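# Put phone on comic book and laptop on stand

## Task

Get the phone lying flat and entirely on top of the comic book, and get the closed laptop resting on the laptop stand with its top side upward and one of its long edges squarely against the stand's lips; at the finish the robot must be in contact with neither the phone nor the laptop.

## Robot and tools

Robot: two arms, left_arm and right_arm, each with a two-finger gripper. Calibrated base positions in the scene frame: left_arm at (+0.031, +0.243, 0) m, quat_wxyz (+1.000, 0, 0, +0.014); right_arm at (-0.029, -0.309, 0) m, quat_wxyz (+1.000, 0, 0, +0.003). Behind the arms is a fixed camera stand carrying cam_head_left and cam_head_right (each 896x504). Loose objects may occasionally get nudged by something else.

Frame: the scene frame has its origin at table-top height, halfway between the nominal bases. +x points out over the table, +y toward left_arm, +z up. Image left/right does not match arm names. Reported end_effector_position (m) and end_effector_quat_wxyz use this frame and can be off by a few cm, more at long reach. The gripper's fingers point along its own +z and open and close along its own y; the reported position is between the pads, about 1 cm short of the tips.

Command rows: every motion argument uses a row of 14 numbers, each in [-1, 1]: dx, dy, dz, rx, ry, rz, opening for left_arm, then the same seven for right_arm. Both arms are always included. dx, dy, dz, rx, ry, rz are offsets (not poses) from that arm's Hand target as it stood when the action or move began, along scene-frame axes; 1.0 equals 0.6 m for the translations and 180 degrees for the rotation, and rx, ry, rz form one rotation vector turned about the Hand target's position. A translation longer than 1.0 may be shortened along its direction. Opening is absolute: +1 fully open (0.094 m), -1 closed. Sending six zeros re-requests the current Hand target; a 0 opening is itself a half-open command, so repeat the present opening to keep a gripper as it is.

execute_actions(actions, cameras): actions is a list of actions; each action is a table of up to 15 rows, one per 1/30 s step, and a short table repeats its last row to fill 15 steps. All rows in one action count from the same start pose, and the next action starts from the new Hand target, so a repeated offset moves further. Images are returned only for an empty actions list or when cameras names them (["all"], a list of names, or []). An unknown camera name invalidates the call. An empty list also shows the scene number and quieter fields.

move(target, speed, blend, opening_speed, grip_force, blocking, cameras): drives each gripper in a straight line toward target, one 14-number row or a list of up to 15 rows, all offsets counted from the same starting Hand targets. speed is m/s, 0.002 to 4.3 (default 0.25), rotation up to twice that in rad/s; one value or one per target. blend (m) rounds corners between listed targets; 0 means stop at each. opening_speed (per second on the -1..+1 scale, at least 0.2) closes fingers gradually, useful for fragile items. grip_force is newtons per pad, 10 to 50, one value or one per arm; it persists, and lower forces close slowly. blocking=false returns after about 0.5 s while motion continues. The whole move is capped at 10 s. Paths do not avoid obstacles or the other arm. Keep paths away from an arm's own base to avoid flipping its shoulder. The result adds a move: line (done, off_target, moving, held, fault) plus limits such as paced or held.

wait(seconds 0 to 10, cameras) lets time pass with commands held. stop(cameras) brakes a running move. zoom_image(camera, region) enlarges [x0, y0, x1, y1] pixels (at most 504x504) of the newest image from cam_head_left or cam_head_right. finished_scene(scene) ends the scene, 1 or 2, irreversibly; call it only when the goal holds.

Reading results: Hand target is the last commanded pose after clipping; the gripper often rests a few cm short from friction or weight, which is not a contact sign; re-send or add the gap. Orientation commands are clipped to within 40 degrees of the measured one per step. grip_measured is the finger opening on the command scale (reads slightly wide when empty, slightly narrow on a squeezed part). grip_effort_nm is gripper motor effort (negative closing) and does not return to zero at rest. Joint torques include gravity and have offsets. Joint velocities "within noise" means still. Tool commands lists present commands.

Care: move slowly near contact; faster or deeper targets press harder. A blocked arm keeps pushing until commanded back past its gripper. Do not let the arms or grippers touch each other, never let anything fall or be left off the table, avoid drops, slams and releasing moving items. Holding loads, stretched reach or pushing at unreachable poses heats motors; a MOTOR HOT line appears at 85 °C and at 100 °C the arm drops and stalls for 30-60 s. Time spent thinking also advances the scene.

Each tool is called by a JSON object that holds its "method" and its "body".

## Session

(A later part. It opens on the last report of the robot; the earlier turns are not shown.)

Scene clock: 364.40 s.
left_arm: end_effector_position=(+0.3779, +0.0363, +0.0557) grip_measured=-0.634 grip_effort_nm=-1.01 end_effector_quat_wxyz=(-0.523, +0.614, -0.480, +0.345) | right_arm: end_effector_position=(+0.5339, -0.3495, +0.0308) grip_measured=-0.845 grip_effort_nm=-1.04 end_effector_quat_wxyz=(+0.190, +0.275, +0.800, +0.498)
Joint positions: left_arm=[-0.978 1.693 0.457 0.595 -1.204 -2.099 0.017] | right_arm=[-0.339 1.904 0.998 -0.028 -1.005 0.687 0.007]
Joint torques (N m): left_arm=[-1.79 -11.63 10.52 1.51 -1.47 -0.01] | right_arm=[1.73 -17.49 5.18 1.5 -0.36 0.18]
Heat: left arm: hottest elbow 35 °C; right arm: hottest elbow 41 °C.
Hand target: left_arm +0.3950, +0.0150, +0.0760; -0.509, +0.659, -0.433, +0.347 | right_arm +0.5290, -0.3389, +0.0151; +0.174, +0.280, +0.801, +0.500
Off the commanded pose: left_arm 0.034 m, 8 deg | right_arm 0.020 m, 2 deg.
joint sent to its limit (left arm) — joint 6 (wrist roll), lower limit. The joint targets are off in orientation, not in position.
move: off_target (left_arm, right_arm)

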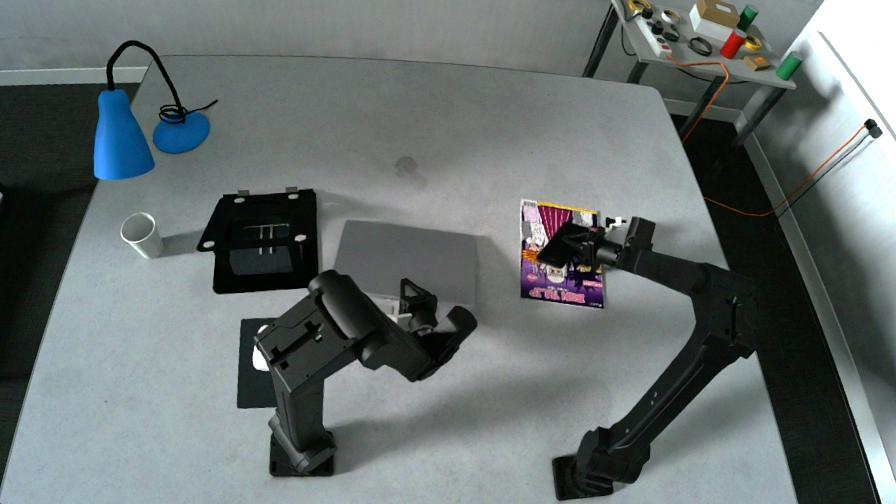

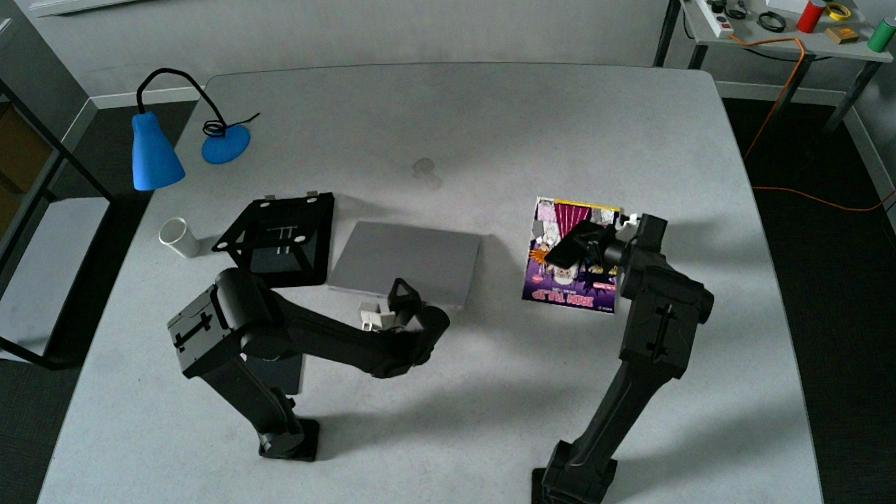

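{"method": "move", "body": {"target": [[0.35, 0.0317, 0, 0, 0, 0.028, -0.82, 0, 0, -0.02, 0, 0, 0, -0.92], [0.4333, 0.0317, 0.195, 0.0056, 0.1276, 0.0274, -0.82, 0, 0, -0.02, 0, 0, 0, -0.55]], "speed": [0.18, 0.15], "blend": [0.02, 0], "opening_speed": 0.6, "cameras": ["all"]}}

{"method": "zoom_image", "body": {"camera": "cam_head_left", "region": [525, 205, 615, 285]}}

{"method": "zoom_image", "body": {"camera": "cam_head_left", "region": [190, 130, 542, 370]}}

Scene clock: 404.47 s.
left_arm: end_effector_position=(+0.6232, +0.0425, +0.1314) grip_measured=-0.634 grip_effort_nm=-1.01 end_effector_quat_wxyz=(-0.424, +0.705, -0.549, +0.148) | right_arm: end_effector_position=(+0.5362, -0.3484, +0.0262) grip_measured=-0.553 grip_effort_nm=0.09 end_effector_quat_wxyz=(+0.193, +0.272, +0.798, +0.503)
Joint positions: left_arm=[-0.554 1.807 1.303 -0.517 -0.796 -2.107 0.017] | right_arm=[-0.337 1.921 0.998 0.006 -1.013 0.698 0.021]
Joint torques (N m): left_arm=[-0.15 -20.54 18.62 0.57 -1.08 0.06] | right_arm=[1.55 -16.91 4.94 1.31 -0.09 0.08]
Heat: left arm: hottest elbow 38 °C; right arm: hottest elbow 40 °C.
Hand target: left_arm +0.6550, +0.0340, +0.1928; -0.432, +0.728, -0.500, +0.183 | right_arm +0.5289, -0.3389, +0.0032; +0.174, +0.280, +0.801, +0.500
Off the commanded pose: left_arm 0.070 m, 8 deg | right_arm 0.026 m, 2 deg.
joint sent to its limit (left arm) — joint 6 (wrist roll), lower limit. The joint targets are off in position and orientation.
move: off_target (left_arm, right_arm); target 2's new opening was sent with right_arm's hand 0.030 m and 2 deg from that target

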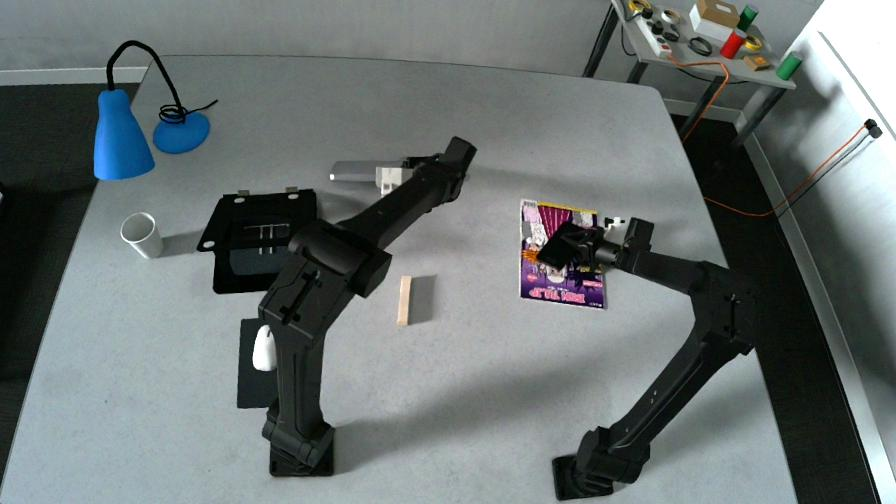

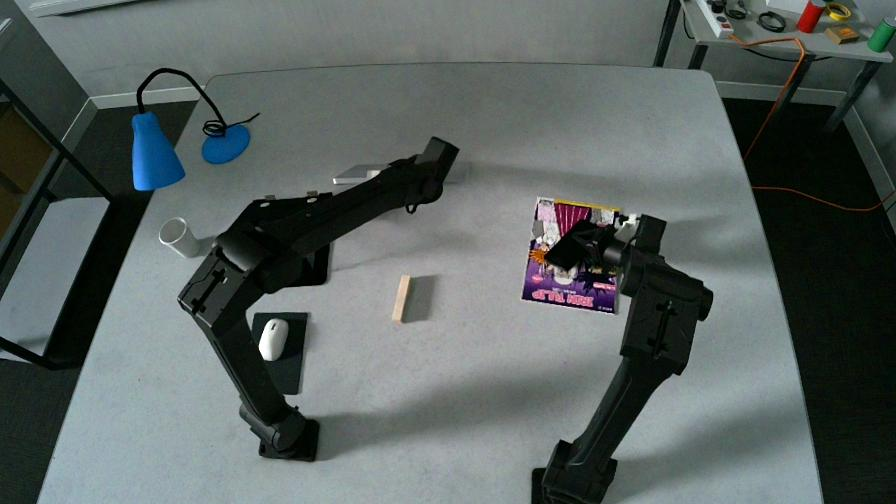

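Scaled by 5.600.

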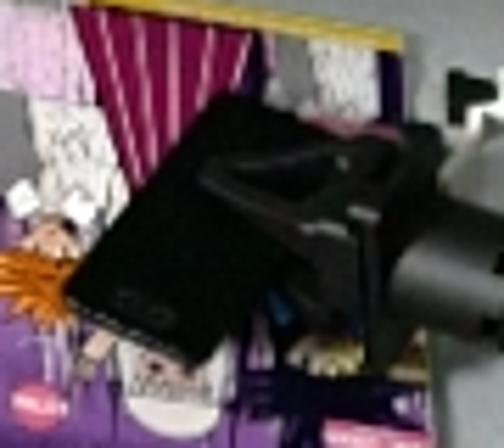

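Scaled by 1.432.

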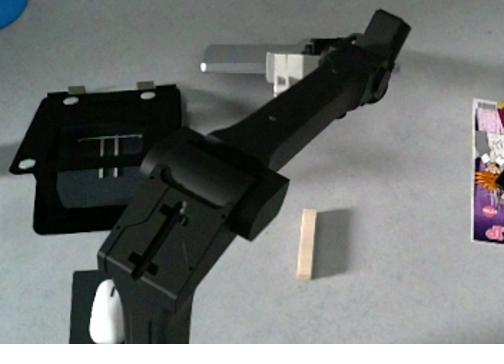

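{"method": "move", "body": {"target": [[0, 0.3, 0.01, 0, 0, 0, -0.82, -0.05, -0.0617, 0.012, 0, 0, 0, -0.55], [0, 0.58, 0.01, 0, 0, 0, -0.82, -0.105, -0.1295, 0.02, 0, 0, 0, -0.55], [0, 0.58, 0.01, 0, 0, 0, -0.82, -0.14, -0.172, 0.15, 0, 0, 0, -0.55]], "speed": [0.16, 0.16, 0.16], "blend": [0.02, 0.005, 0], "cameras": ["all"]}}

{"method": "zoom_image", "body": {"camera": "cam_head_left", "region": [505, 185, 625, 315]}}

{"method": "zoom_image", "body": {"camera": "cam_head_left", "region": [150, 100, 402, 320]}}

{"method": "zoom_image", "body": {"camera": "cam_head_right", "region": [180, 100, 432, 320]}}

Scene clock: 442.23 s.
left_arm: end_effector_position=(+0.6442, +0.3647, +0.1417) grip_measured=-0.634 grip_effort_nm=-1.01 end_effector_quat_wxyz=(-0.398, +0.718, -0.554, +0.137) | right_arm: end_effector_position=(+0.4314, -0.4273, +0.0799) grip_measured=-0.551 grip_effort_nm=0.07 end_effector_quat_wxyz=(+0.155, +0.288, +0.799, +0.505)
Joint positions: left_arm=[0.069 1.661 1.122 -0.225 -0.364 -1.573 0.017] | right_arm=[-0.589 1.741 0.985 -0.694 -1.109 0.182 0.021]
Joint torques (N m): left_arm=[0.85 -21.13 12.31 2.91 -0.22 -0.49] | right_arm=[-0.21 -16.97 9.91 -0.03 -0.59 -0.02]
Motor temperatures (°C): left_arm=[22 28 46 24 30 24 30] | right_arm=[26 37 39 25 24 23 27]
Heat: left arm: hottest elbow 46 °C; right arm: hottest elbow 39 °C.
Hand target: left_arm +0.6550, +0.3819, +0.1988; -0.432, +0.728, -0.500, +0.183 | right_arm +0.4450, -0.4421, +0.0932; +0.174, +0.280, +0.801, +0.500
Off the commanded pose: left_arm 0.061 m, 9 deg | right_arm 0.024 m, 2 deg.
move: off_target (left_arm, right_arm)

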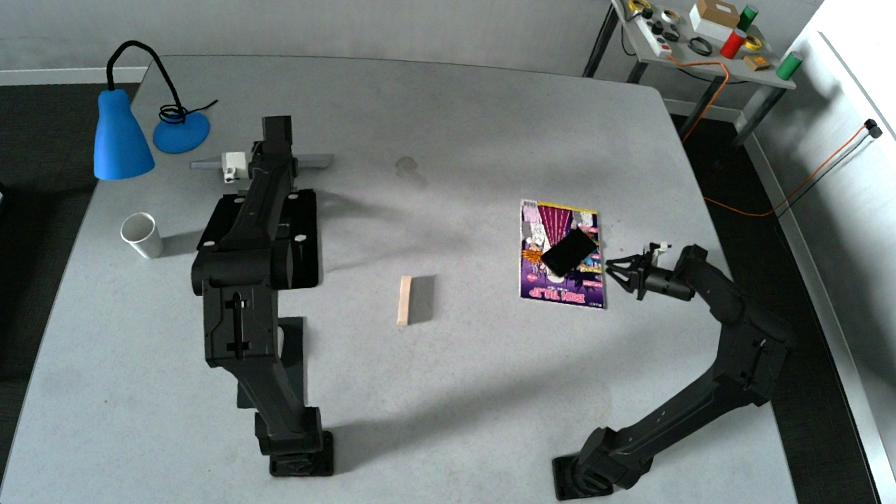

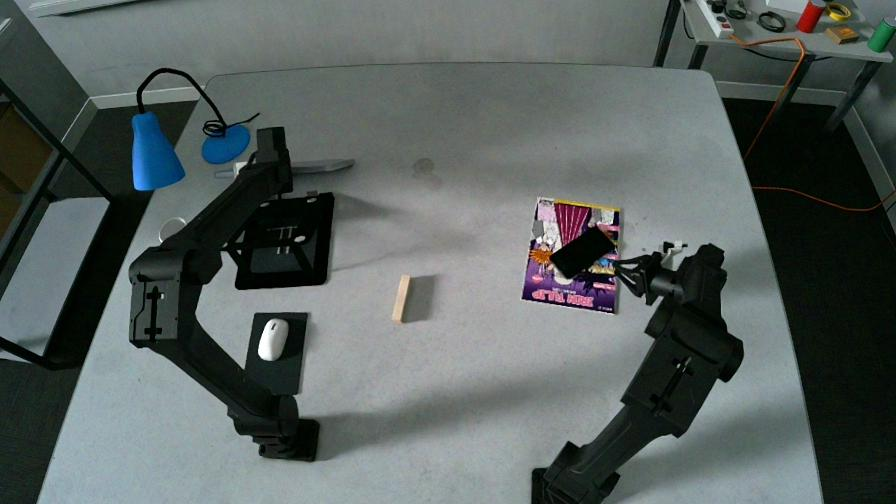

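Scaled by 3.877.

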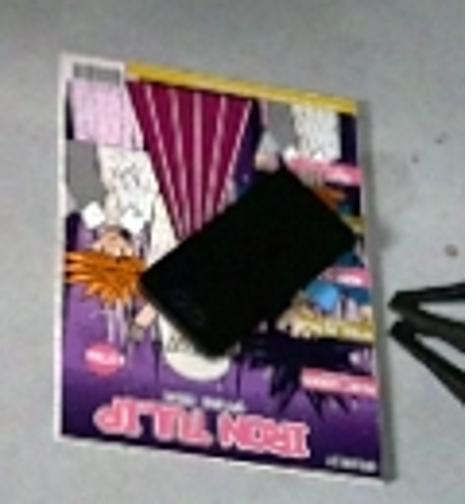

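Scaled by 2.000.

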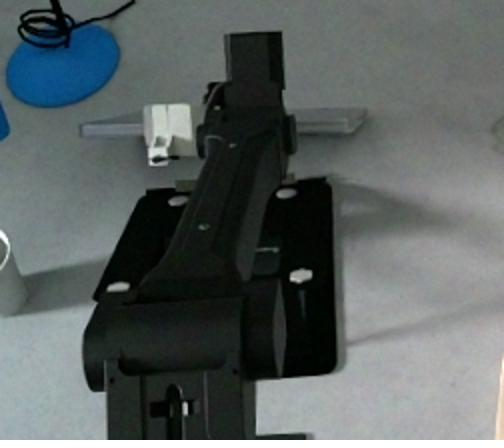

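Scaled by 2.000.

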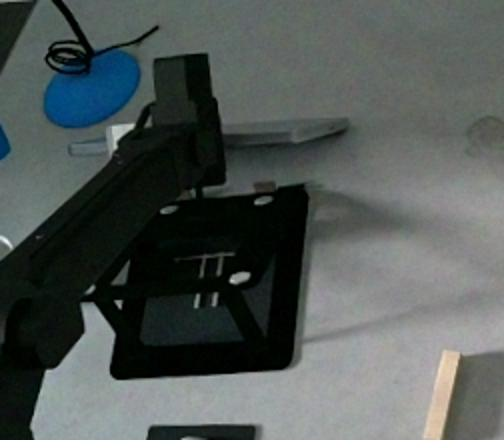

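{"method": "move", "body": {"target": [0, 0.005, 0.26, 0.03, -0.05, 0, -0.82, -0.1, -0.0333, 0.15, 0, 0, 0, -0.55], "speed": 0.16, "cameras": ["all"]}}

{"method": "zoom_image", "body": {"camera": "cam_head_left", "region": [150, 80, 402, 320]}}

{"method": "zoom_image", "body": {"camera": "cam_head_right", "region": [180, 80, 432, 320]}}

Scene clock: 481.73 s.
left_arm: end_effector_position=(+0.6160, +0.3708, +0.1942) grip_measured=-0.634 grip_effort_nm=-1.00 end_effector_quat_wxyz=(-0.407, +0.715, -0.556, +0.118) | right_arm: end_effector_position=(+0.3738, -0.4464, +0.1652) grip_measured=-0.551 grip_effort_nm=0.07 end_effector_quat_wxyz=(+0.151, +0.290, +0.797, +0.508)
Joint positions: left_arm=[0.076 1.537 1.122 -0.352 -0.394 -1.546 0.017] | right_arm=[-0.708 1.565 1.029 -1.169 -1.114 -0.089 0.021]
Joint torques (N m): left_arm=[-0.56 -26.11 21.85 3.88 -0.81 -0.14] | right_arm=[-0.32 -15.21 11.1 -0.28 -0.57 0.03]
Motor temperatures (°C): left_arm=[22 29 45 24 29 24 30] | right_arm=[26 39 44 25 25 23 26]
Heat: left arm: hottest elbow 45 °C; right arm: hottest elbow 44 °C.
Hand target: left_arm +0.6549, +0.3850, +0.3549; -0.504, +0.690, -0.472, +0.216 | right_arm +0.3850, -0.4621, +0.1832; +0.174, +0.280, +0.801, +0.500
Off the commanded pose: left_arm 0.166 m, 19 deg | right_arm 0.026 m, 3 deg.
move: off_target (left_arm, right_arm)

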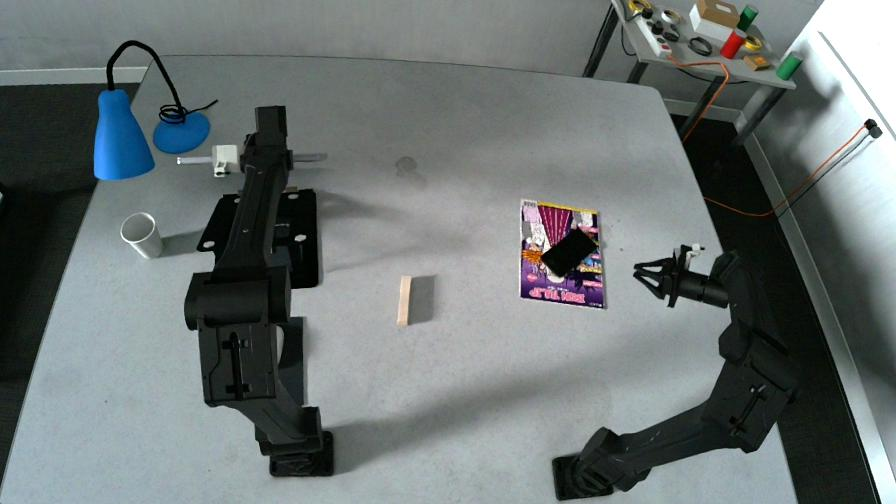

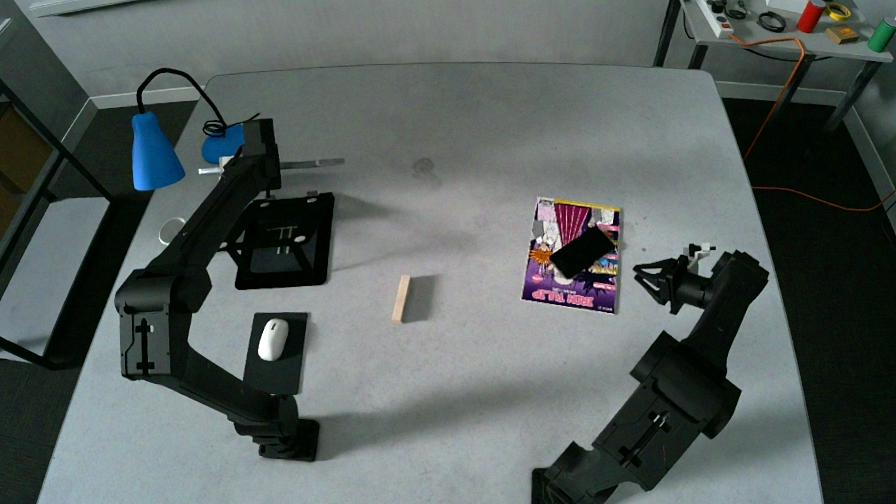

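Scaled by 2.000.

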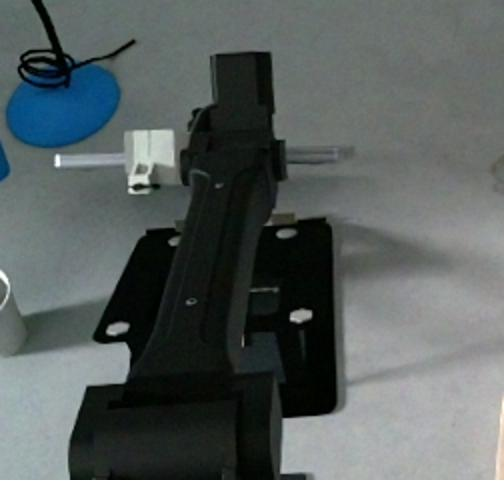

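Scaled by 2.000.

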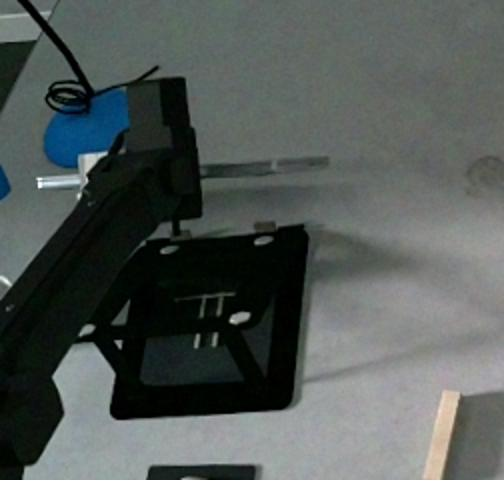

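{"method": "move", "body": {"target": [-0.2333, 0, 0.0333, 0, 0, 0, -0.82, -0.2975, 0.171, -0.0387, -0.3295, 0.1431, 0.1488, -0.55], "speed": 0.3, "cameras": ["all"]}}

{"method": "zoom_image", "body": {"camera": "cam_head_left", "region": [150, 80, 402, 320]}}

{"method": "zoom_image", "body": {"camera": "cam_head_right", "region": [180, 80, 432, 320]}}

Scene clock: 505.83 s.
left_arm: end_effector_position=(+0.5086, +0.3757, +0.2624) grip_measured=-0.634 grip_effort_nm=-1.01 end_effector_quat_wxyz=(-0.424, +0.711, -0.543, +0.139) | right_arm: end_effector_position=(+0.2136, -0.3641, +0.1636) grip_measured=-0.551 grip_effort_nm=0.07 end_effector_quat_wxyz=(+0.008, +0.077, +0.997, +0.000)
Joint positions: left_arm=[0.12 1.179 0.936 -0.455 -0.358 -1.521 0.017] | right_arm=[-0.226 0.987 0.796 -1.365 -0.001 -0.068 0.021]
Joint torques (N m): left_arm=[0.26 -20.31 17.59 3.77 -0.53 -0.12] | right_arm=[1.55 -6.95 7.51 -0.18 0.1 0.22]
Motor temperatures (°C): left_arm=[22 32 52 24 29 24 30] | right_arm=[26 37 45 25 25 23 26]
Heat: left arm: hottest elbow 52 °C; right arm: hottest elbow 45 °C.
Hand target: left_arm +0.5150, +0.3849, +0.3749; -0.504, +0.690, -0.472, +0.216 | right_arm +0.2064, -0.3595, +0.1600; +0.000, +0.074, +0.997, +0.000
Off the commanded pose: left_arm 0.113 m, 15 deg | right_arm 0.009 m, 1 deg.
move: off_target (left_arm)

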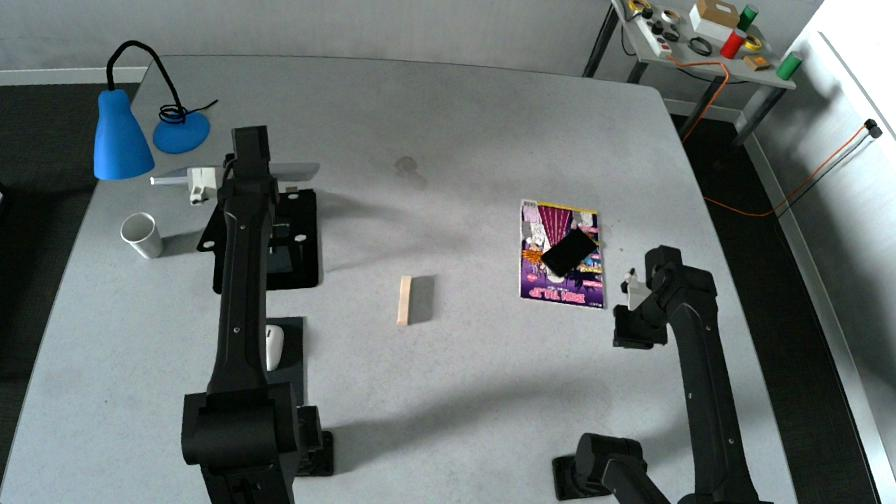

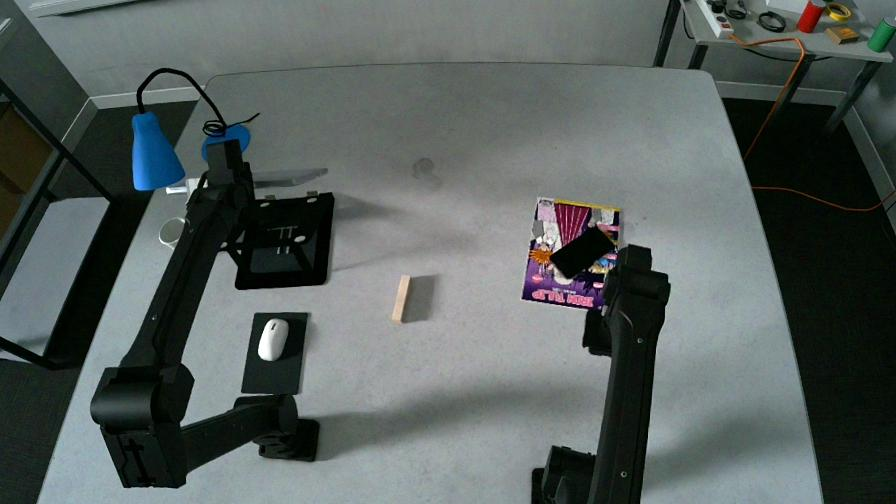

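Scaled by 2.000.

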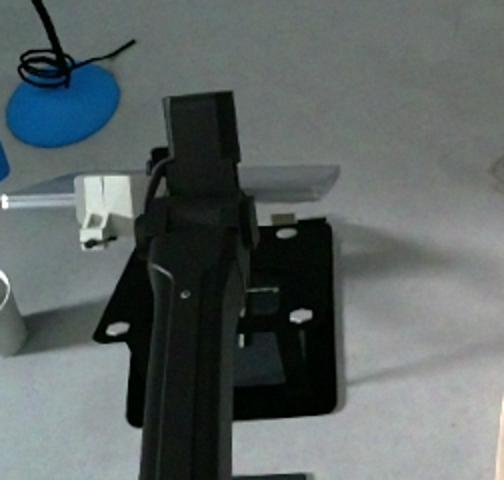

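Scaled by 2.000.

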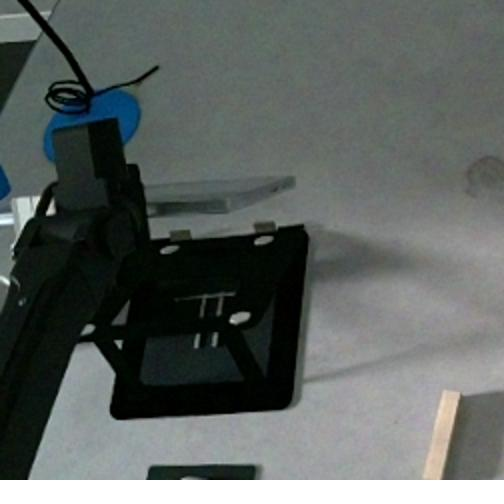

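{"method": "move", "body": {"target": [[-0.05, -0.025, -0.05, 0, 0, 0.011, -0.82, 0, 0, 0, 0, 0, 0, -0.55], [-0.05, -0.025, -0.235, 0, 0, 0.011, -0.82, 0, 0, 0, 0, 0, 0, -0.55]], "speed": [0.1, 0.07], "blend": [0.01, 0], "cameras": ["all"]}}

{"method": "zoom_image", "body": {"camera": "cam_head_left", "region": [150, 80, 402, 320]}}

{"method": "zoom_image", "body": {"camera": "cam_head_right", "region": [180, 80, 432, 320]}}

Scene clock: 524.87 s.
left_arm: end_effector_position=(+0.4584, +0.3700, +0.1689) grip_measured=-0.634 grip_effort_nm=-1.01 end_effector_quat_wxyz=(-0.451, +0.720, -0.507, +0.147) | right_arm: end_effector_position=(+0.2136, -0.3641, +0.1636) grip_measured=-0.551 grip_effort_nm=0.07 end_effector_quat_wxyz=(+0.008, +0.077, +0.997, +0.000)
Joint positions: left_arm=[0.101 1.141 0.609 -0.115 -0.421 -1.572 0.017] | right_arm=[-0.226 0.987 0.796 -1.365 -0.001 -0.067 0.021]
Joint velocities: left_arm=[within noise] | right_arm=[0.015 -0.005 -0.007 -0.002 -0.154 0.037 0]
Joint torques (N m): left_arm=[-2.14 -13.1 14.32 4.68 -0.86 -0.05] | right_arm=[1.49 -6.95 7.53 -0.16 0.1 0.22]
Heat: left arm: hottest elbow 50 °C; right arm: hottest elbow 44 °C.
Hand target: left_arm +0.4850, +0.3699, +0.2337; -0.508, +0.698, -0.460, +0.207 | right_arm +0.2064, -0.3595, +0.1600; +0.000, +0.074, +0.997, +0.000
Off the commanded pose: left_arm 0.070 m, 11 deg | right_arm 0.009 m, 1 deg.
move: off_target (left_arm)

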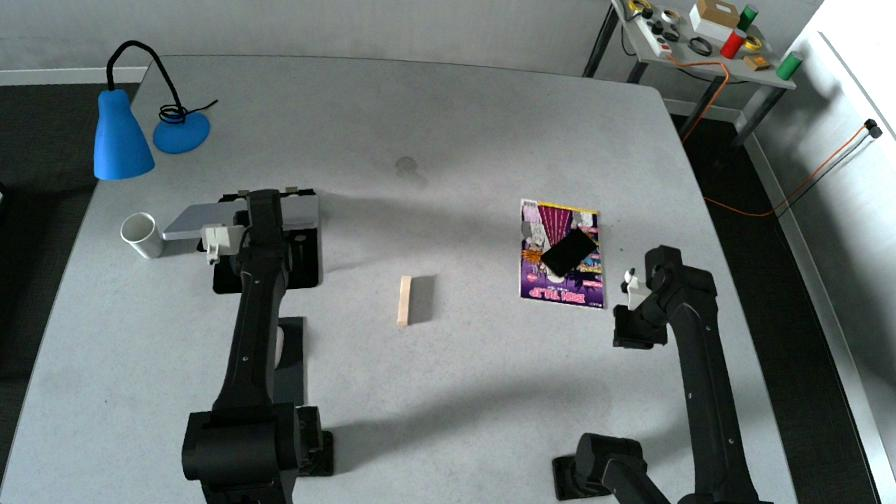

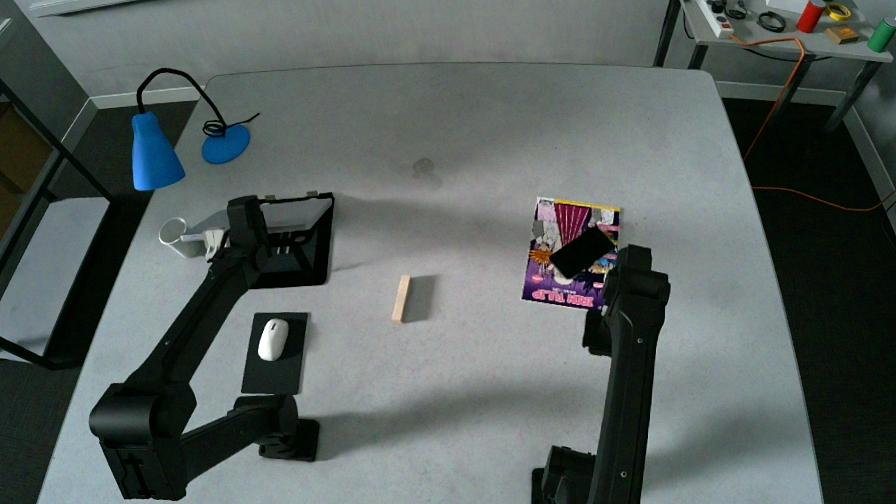

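Scaled by 2.000.

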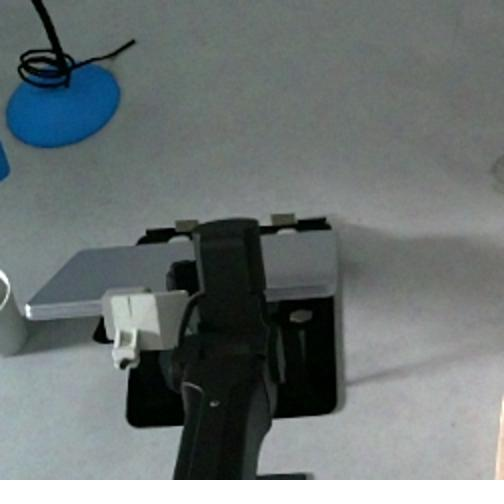

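Scaled by 2.000.

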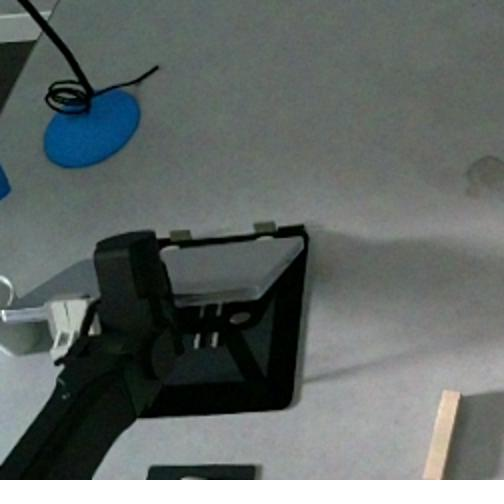

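{"method": "move", "body": {"target": [[0.0667, -0.01, -0.0333, 0, 0, 0, -0.82, 0, 0, 0, 0, 0, 0, -0.55], [0.0667, -0.01, -0.0333, 0, 0, 0, 0.0, 0, 0, 0, 0, 0, 0, -0.55]], "speed": [0.07, 0.07], "opening_speed": 0.5, "cameras": ["all"]}}

{"method": "zoom_image", "body": {"camera": "cam_head_left", "region": [150, 140, 352, 320]}}

{"method": "zoom_image", "body": {"camera": "cam_head_right", "region": [150, 140, 352, 320]}}

Scene clock: 548.83 s.
left_arm: end_effector_position=(+0.4854, +0.3659, +0.1567) grip_measured=-0.002 grip_effort_nm=0.12 end_effector_quat_wxyz=(-0.471, +0.717, -0.489, +0.159) | right_arm: end_effector_position=(+0.2136, -0.3641, +0.1636) grip_measured=-0.551 grip_effort_nm=0.07 end_effector_quat_wxyz=(+0.008, +0.077, +0.997, +0.000)
Joint positions: left_arm=[0.07 1.249 0.62 0.027 -0.466 -1.596 0.047] | right_arm=[-0.226 0.987 0.796 -1.365 -0.001 -0.067 0.021]
Joint torques (N m): left_arm=[-2.49 -11.75 17.42 2.92 -0.32 0.04] | right_arm=[1.44 -6.95 7.53 -0.17 0.1 0.22]
Motor temperatures (°C): left_arm=[22 29 46 25 29 24 30] | right_arm=[26 35 43 25 24 23 26]
Heat: left arm: hottest elbow 46 °C; right arm: hottest elbow 43 °C.
Hand target: left_arm +0.5250, +0.3640, +0.2138; -0.508, +0.698, -0.460, +0.207 | right_arm +0.2064, -0.3595, +0.1600; +0.000, +0.074, +0.997, +0.000
Off the commanded pose: left_arm 0.069 m, 8 deg | right_arm 0.009 m, 1 deg.
move: off_target (left_arm); target 2's new opening was sent with left_arm's hand 0.079 m and 10 deg from that target

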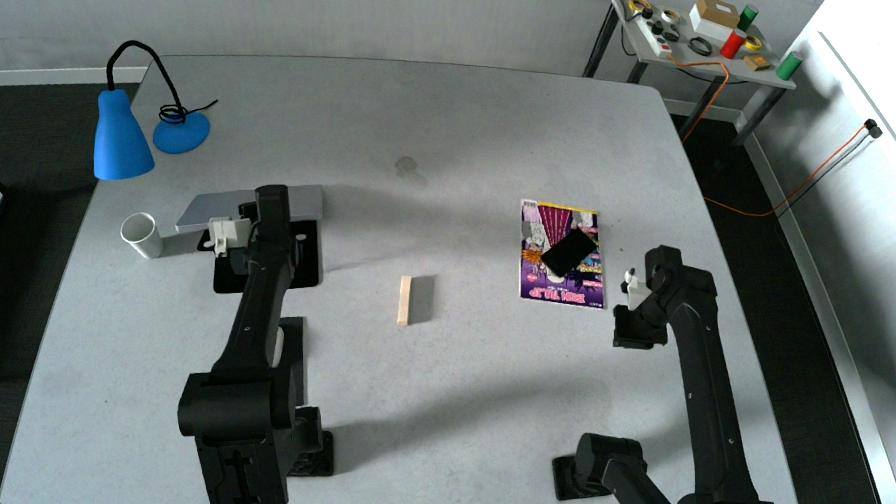

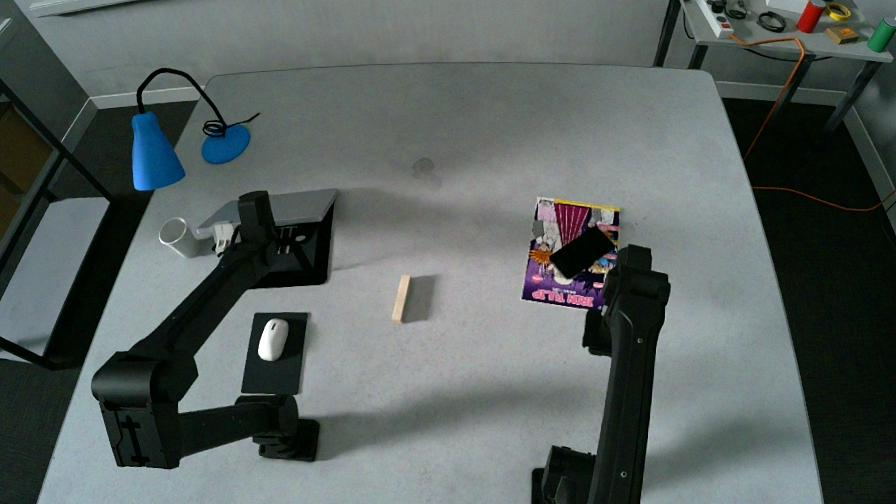

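Scaled by 2.495.

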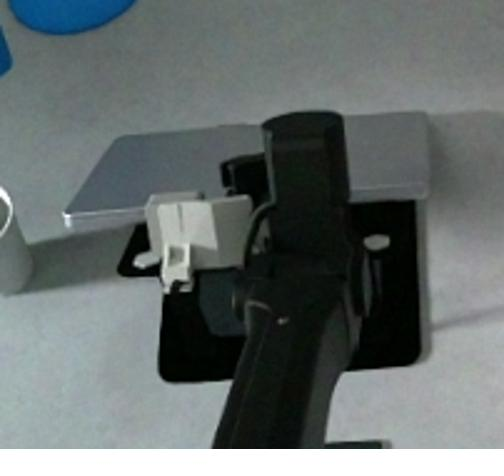

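Scaled by 2.495.

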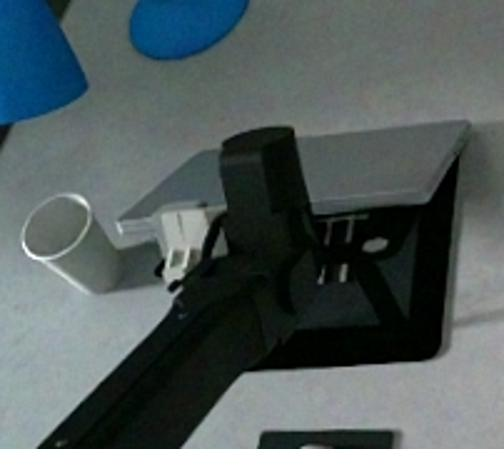

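{"method": "move", "body": {"target": [-0.012, 0, -0.1, 0, 0.03, 0, 0.0, 0, 0, 0, 0, 0, 0, -0.55], "speed": 0.08, "cameras": ["all"]}}

{"method": "zoom_image", "body": {"camera": "cam_head_left", "region": [150, 140, 352, 320]}}

{"method": "zoom_image", "body": {"camera": "cam_head_right", "region": [150, 140, 352, 320]}}

Scene clock: 577.03 s.
left_arm: end_effector_position=(+0.4935, +0.3668, +0.1568) grip_measured=-0.001 grip_effort_nm=0.08 end_effector_quat_wxyz=(-0.482, +0.713, -0.481, +0.169) | right_arm: end_effector_position=(+0.2136, -0.3641, +0.1636) grip_measured=-0.551 grip_effort_nm=0.07 end_effector_quat_wxyz=(+0.008, +0.077, +0.997, +0.000)
Joint positions: left_arm=[0.069 1.275 0.62 0.087 -0.47 -1.596 0.047] | right_arm=[-0.226 0.987 0.796 -1.365 -0.001 -0.067 0.021]
Joint torques (N m): left_arm=[-3.08 -3.72 13.26 3.03 -0.29 0.11] | right_arm=[1.49 -7.06 7.51 -0.14 0.09 0.23]
Heat: left arm: hottest elbow 46 °C; right arm: hottest elbow 42 °C.
Hand target: left_arm +0.5178, +0.3639, +0.1538; -0.485, +0.707, -0.484, +0.174 | right_arm +0.2064, -0.3595, +0.1600; +0.000, +0.074, +0.997, +0.000
Off the commanded pose: left_arm 0.025 m, 1 deg | right_arm 0.009 m, 1 deg.
move: off_target (left_arm)

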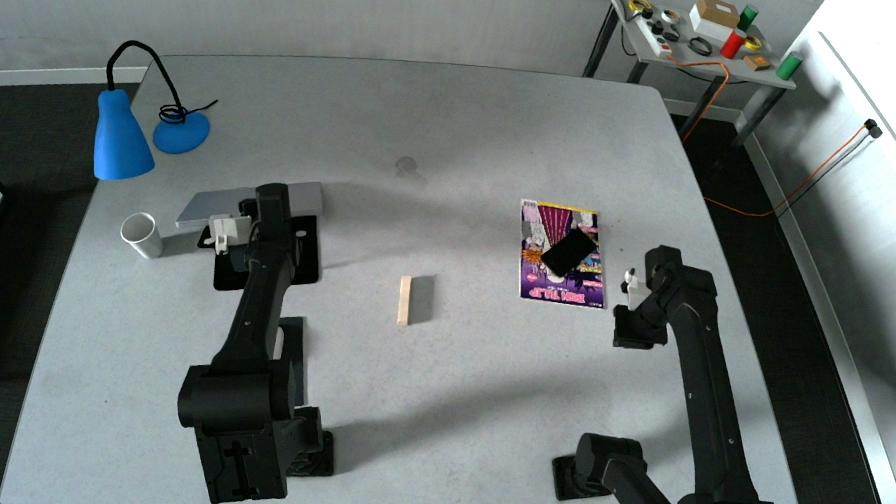

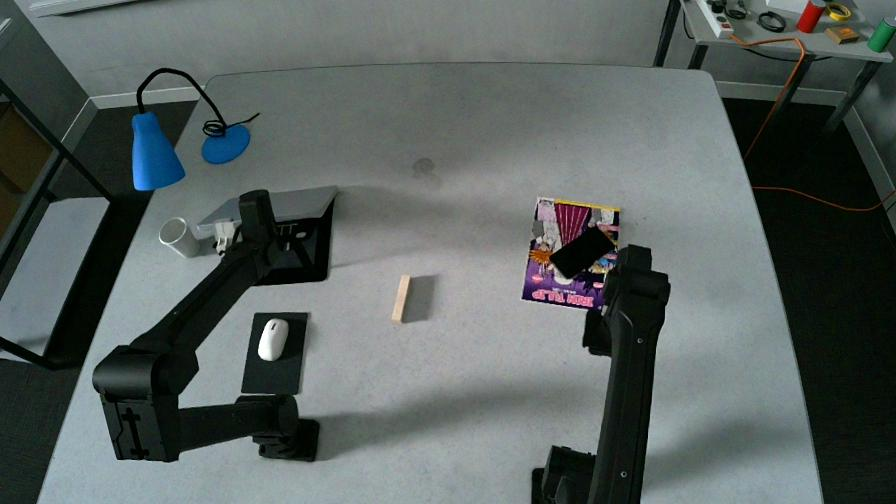

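Scaled by 2.495.

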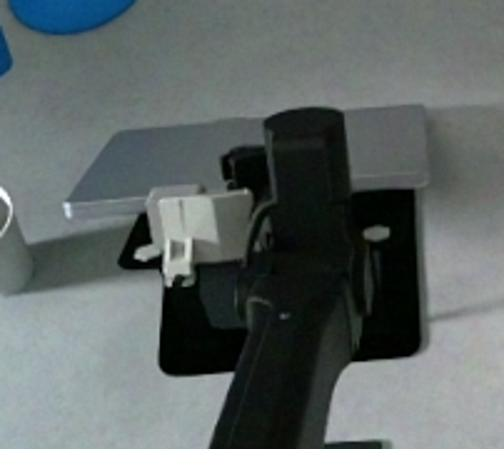

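Scaled by 2.495.

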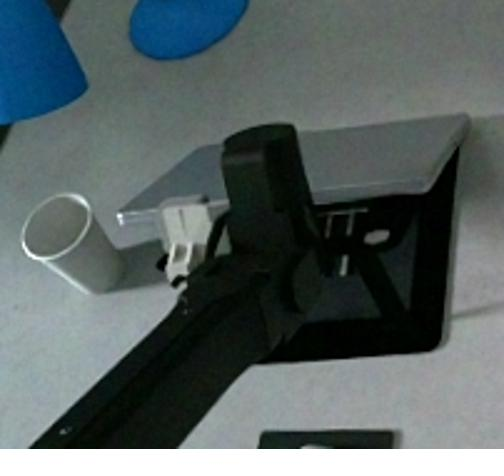

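{"method": "move", "body": {"target": [[-0.09, -0.012, 0.04, 0, 0, 0, 0.0, 0, 0, 0, 0, 0, 0, -0.55], [-0.17, -0.025, 0.085, 0, 0, 0, 0.0, 0, 0, 0, 0, 0, 0, -0.55]], "speed": [0.08, 0.08], "blend": [0.01, 0], "cameras": ["all"]}}

{"method": "zoom_image", "body": {"camera": "cam_head_left", "region": [150, 140, 352, 320]}}

{"method": "zoom_image", "body": {"camera": "cam_head_right", "region": [150, 140, 352, 320]}}

Scene clock: 595.43 s.
left_arm: end_effector_position=(+0.4190, +0.3546, +0.2069) grip_measured=-0.001 grip_effort_nm=0.08 end_effector_quat_wxyz=(-0.487, +0.710, -0.478, +0.173) | right_arm: end_effector_position=(+0.2136, -0.3641, +0.1636) grip_measured=-0.551 grip_effort_nm=0.07 end_effector_quat_wxyz=(+0.008, +0.077, +0.997, +0.000)
Joint positions: left_arm=[0.05 0.93 0.533 -0.157 -0.487 -1.602 0.047] | right_arm=[-0.226 0.987 0.796 -1.365 -0.001 -0.067 0.021]
Joint torques (N m): left_arm=[-2.26 -6.42 9.94 1.22 -0.34 0.08] | right_arm=[1.44 -7 7.51 -0.17 0.1 0.22]
Heat: left arm: hottest elbow 45 °C; right arm: hottest elbow 42 °C.
Hand target: left_arm +0.4158, +0.3489, +0.2049; -0.485, +0.707, -0.484, +0.174 | right_arm +0.2064, -0.3595, +0.1600; +0.000, +0.074, +0.997, +0.000
Off the commanded pose: left_arm 0.007 m, 1 deg | right_arm 0.009 m, 1 deg.
move: done

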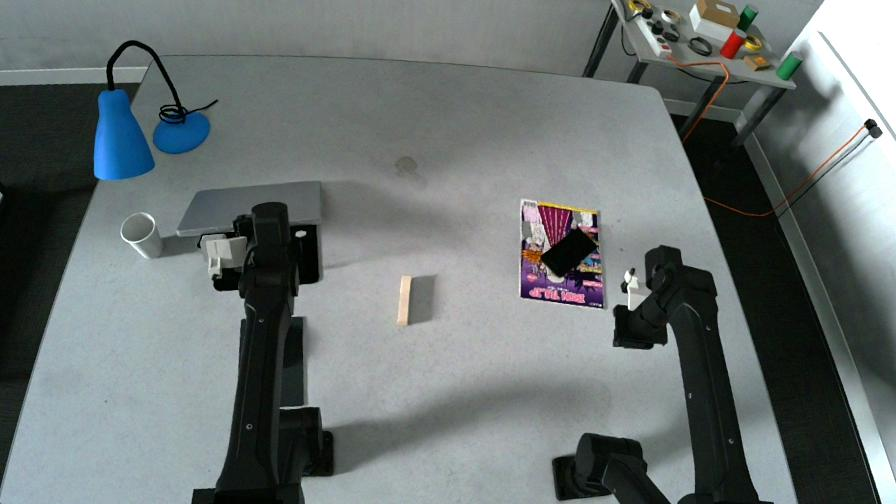

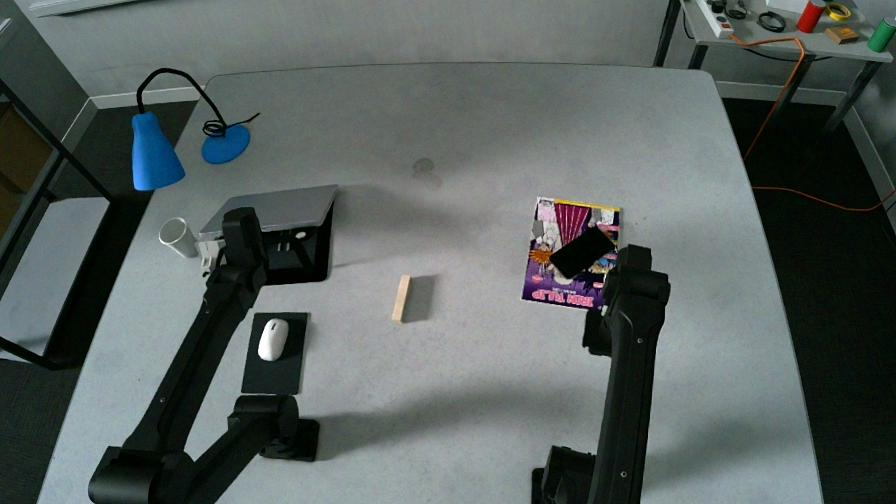

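Scaled by 2.495.

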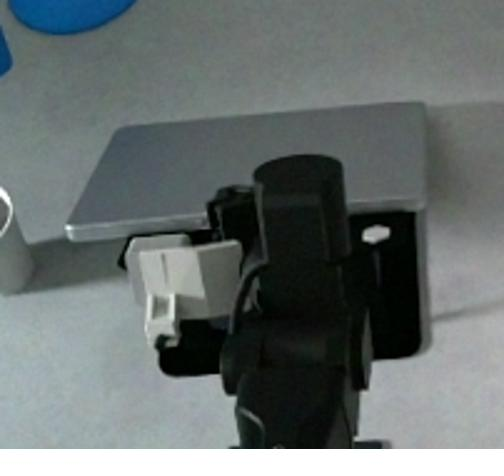

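Scaled by 2.495.

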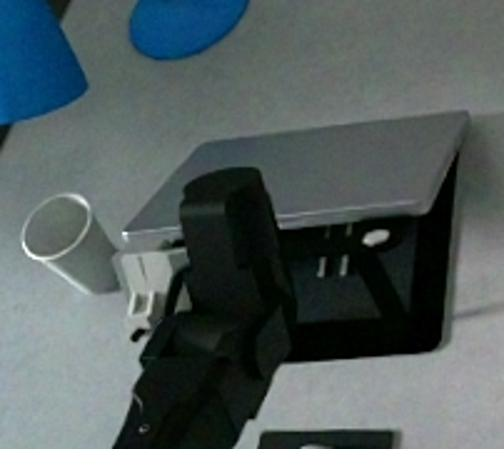

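{"method": "zoom_image", "body": {"camera": "cam_head_left", "region": [190, 165, 330, 235]}}

{"method": "zoom_image", "body": {"camera": "cam_head_right", "region": [195, 170, 345, 245]}}

Scaled by 3.600.

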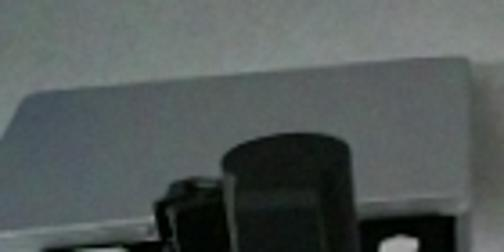

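Scaled by 3.360.

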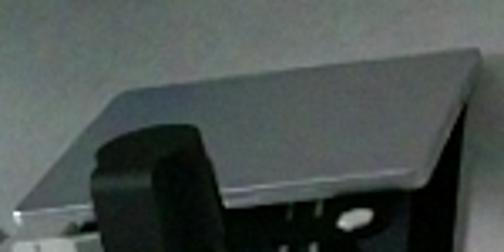

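{"method": "move", "body": {"target": [[-0.093, -0.015, 0.1583, 0.1179, 0.1338, -0.2152, 1, 0, 0, 0, 0, 0, 0, -0.55], [-0.068, 0.0267, 0.03, 0.2357, 0.2676, -0.4303, 1, 0, 0, 0, 0, 0, 0, -0.55], [-0.025, 0.0335, -0.035, 0.2357, 0.2676, -0.4303, 1, 0, 0, 0, 0, 0, 0, -0.55]], "speed": [0.3, 0.3, 0.1], "blend": [0.03, 0.01, 0], "opening_speed": 0.6, "cameras": ["all"]}}

{"method": "zoom_image", "body": {"camera": "cam_head_left", "region": [150, 140, 352, 320]}}

{"method": "zoom_image", "body": {"camera": "cam_head_right", "region": [150, 140, 352, 320]}}

Scene clock: 646.90 s.
left_arm: end_effector_position=(+0.3833, +0.3621, +0.1648) grip_measured=+0.998 grip_effort_nm=0.13 end_effector_quat_wxyz=(+0.235, -0.079, +0.969, +0.009) | right_arm: end_effector_position=(+0.2136, -0.3641, +0.1636) grip_measured=-0.551 grip_effort_nm=0.07 end_effector_quat_wxyz=(+0.008, +0.077, +0.997, +0.000)
Joint positions: left_arm=[0.355 1.059 0.772 -0.824 0.12 0.193 0.094] | right_arm=[-0.226 0.987 0.796 -1.365 -0.001 -0.067 0.021]
Joint torques (N m): left_arm=[-1.61 -6.71 14.43 1.74 -0.05 0.14] | right_arm=[1.38 -6.89 7.51 -0.17 0.1 0.23]
Heat: left arm: hottest elbow 43 °C; right arm: hottest elbow 42 °C.
Hand target: left_arm +0.4008, +0.3690, +0.1839; +0.258, -0.072, +0.963, +0.019 | right_arm +0.2064, -0.3595, +0.1600; +0.000, +0.074, +0.997, +0.000
Off the commanded pose: left_arm 0.027 m, 3 deg | right_arm 0.009 m, 1 deg.
move: off_target (left_arm)

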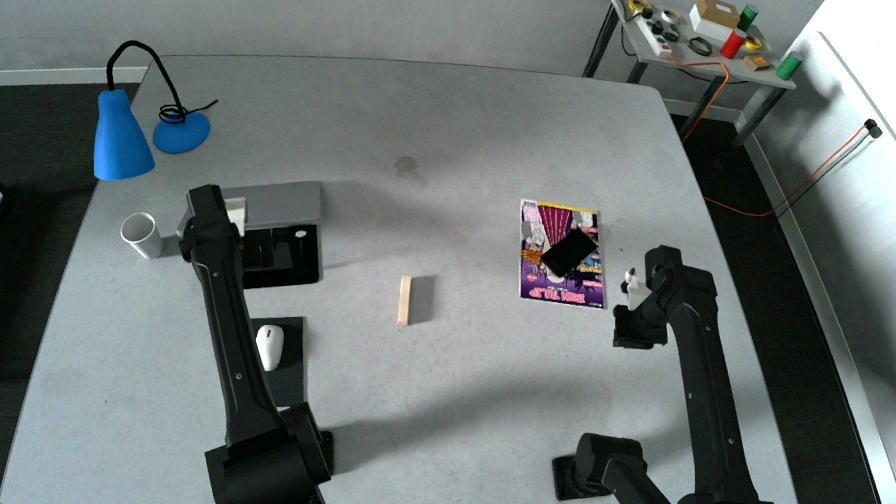

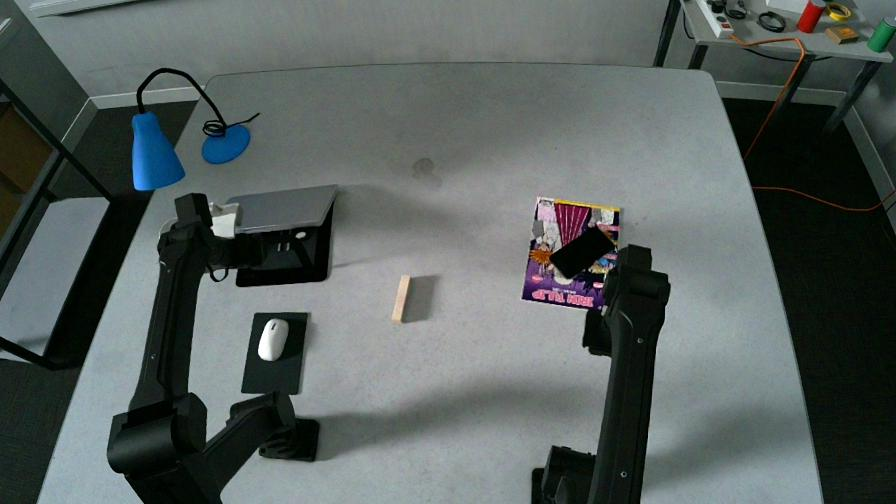

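Scaled by 2.495.

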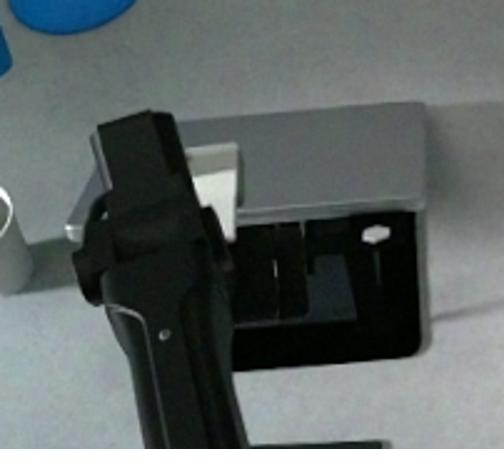

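Scaled by 2.495.

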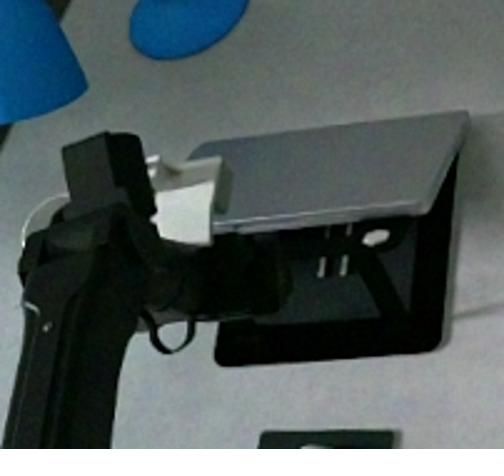

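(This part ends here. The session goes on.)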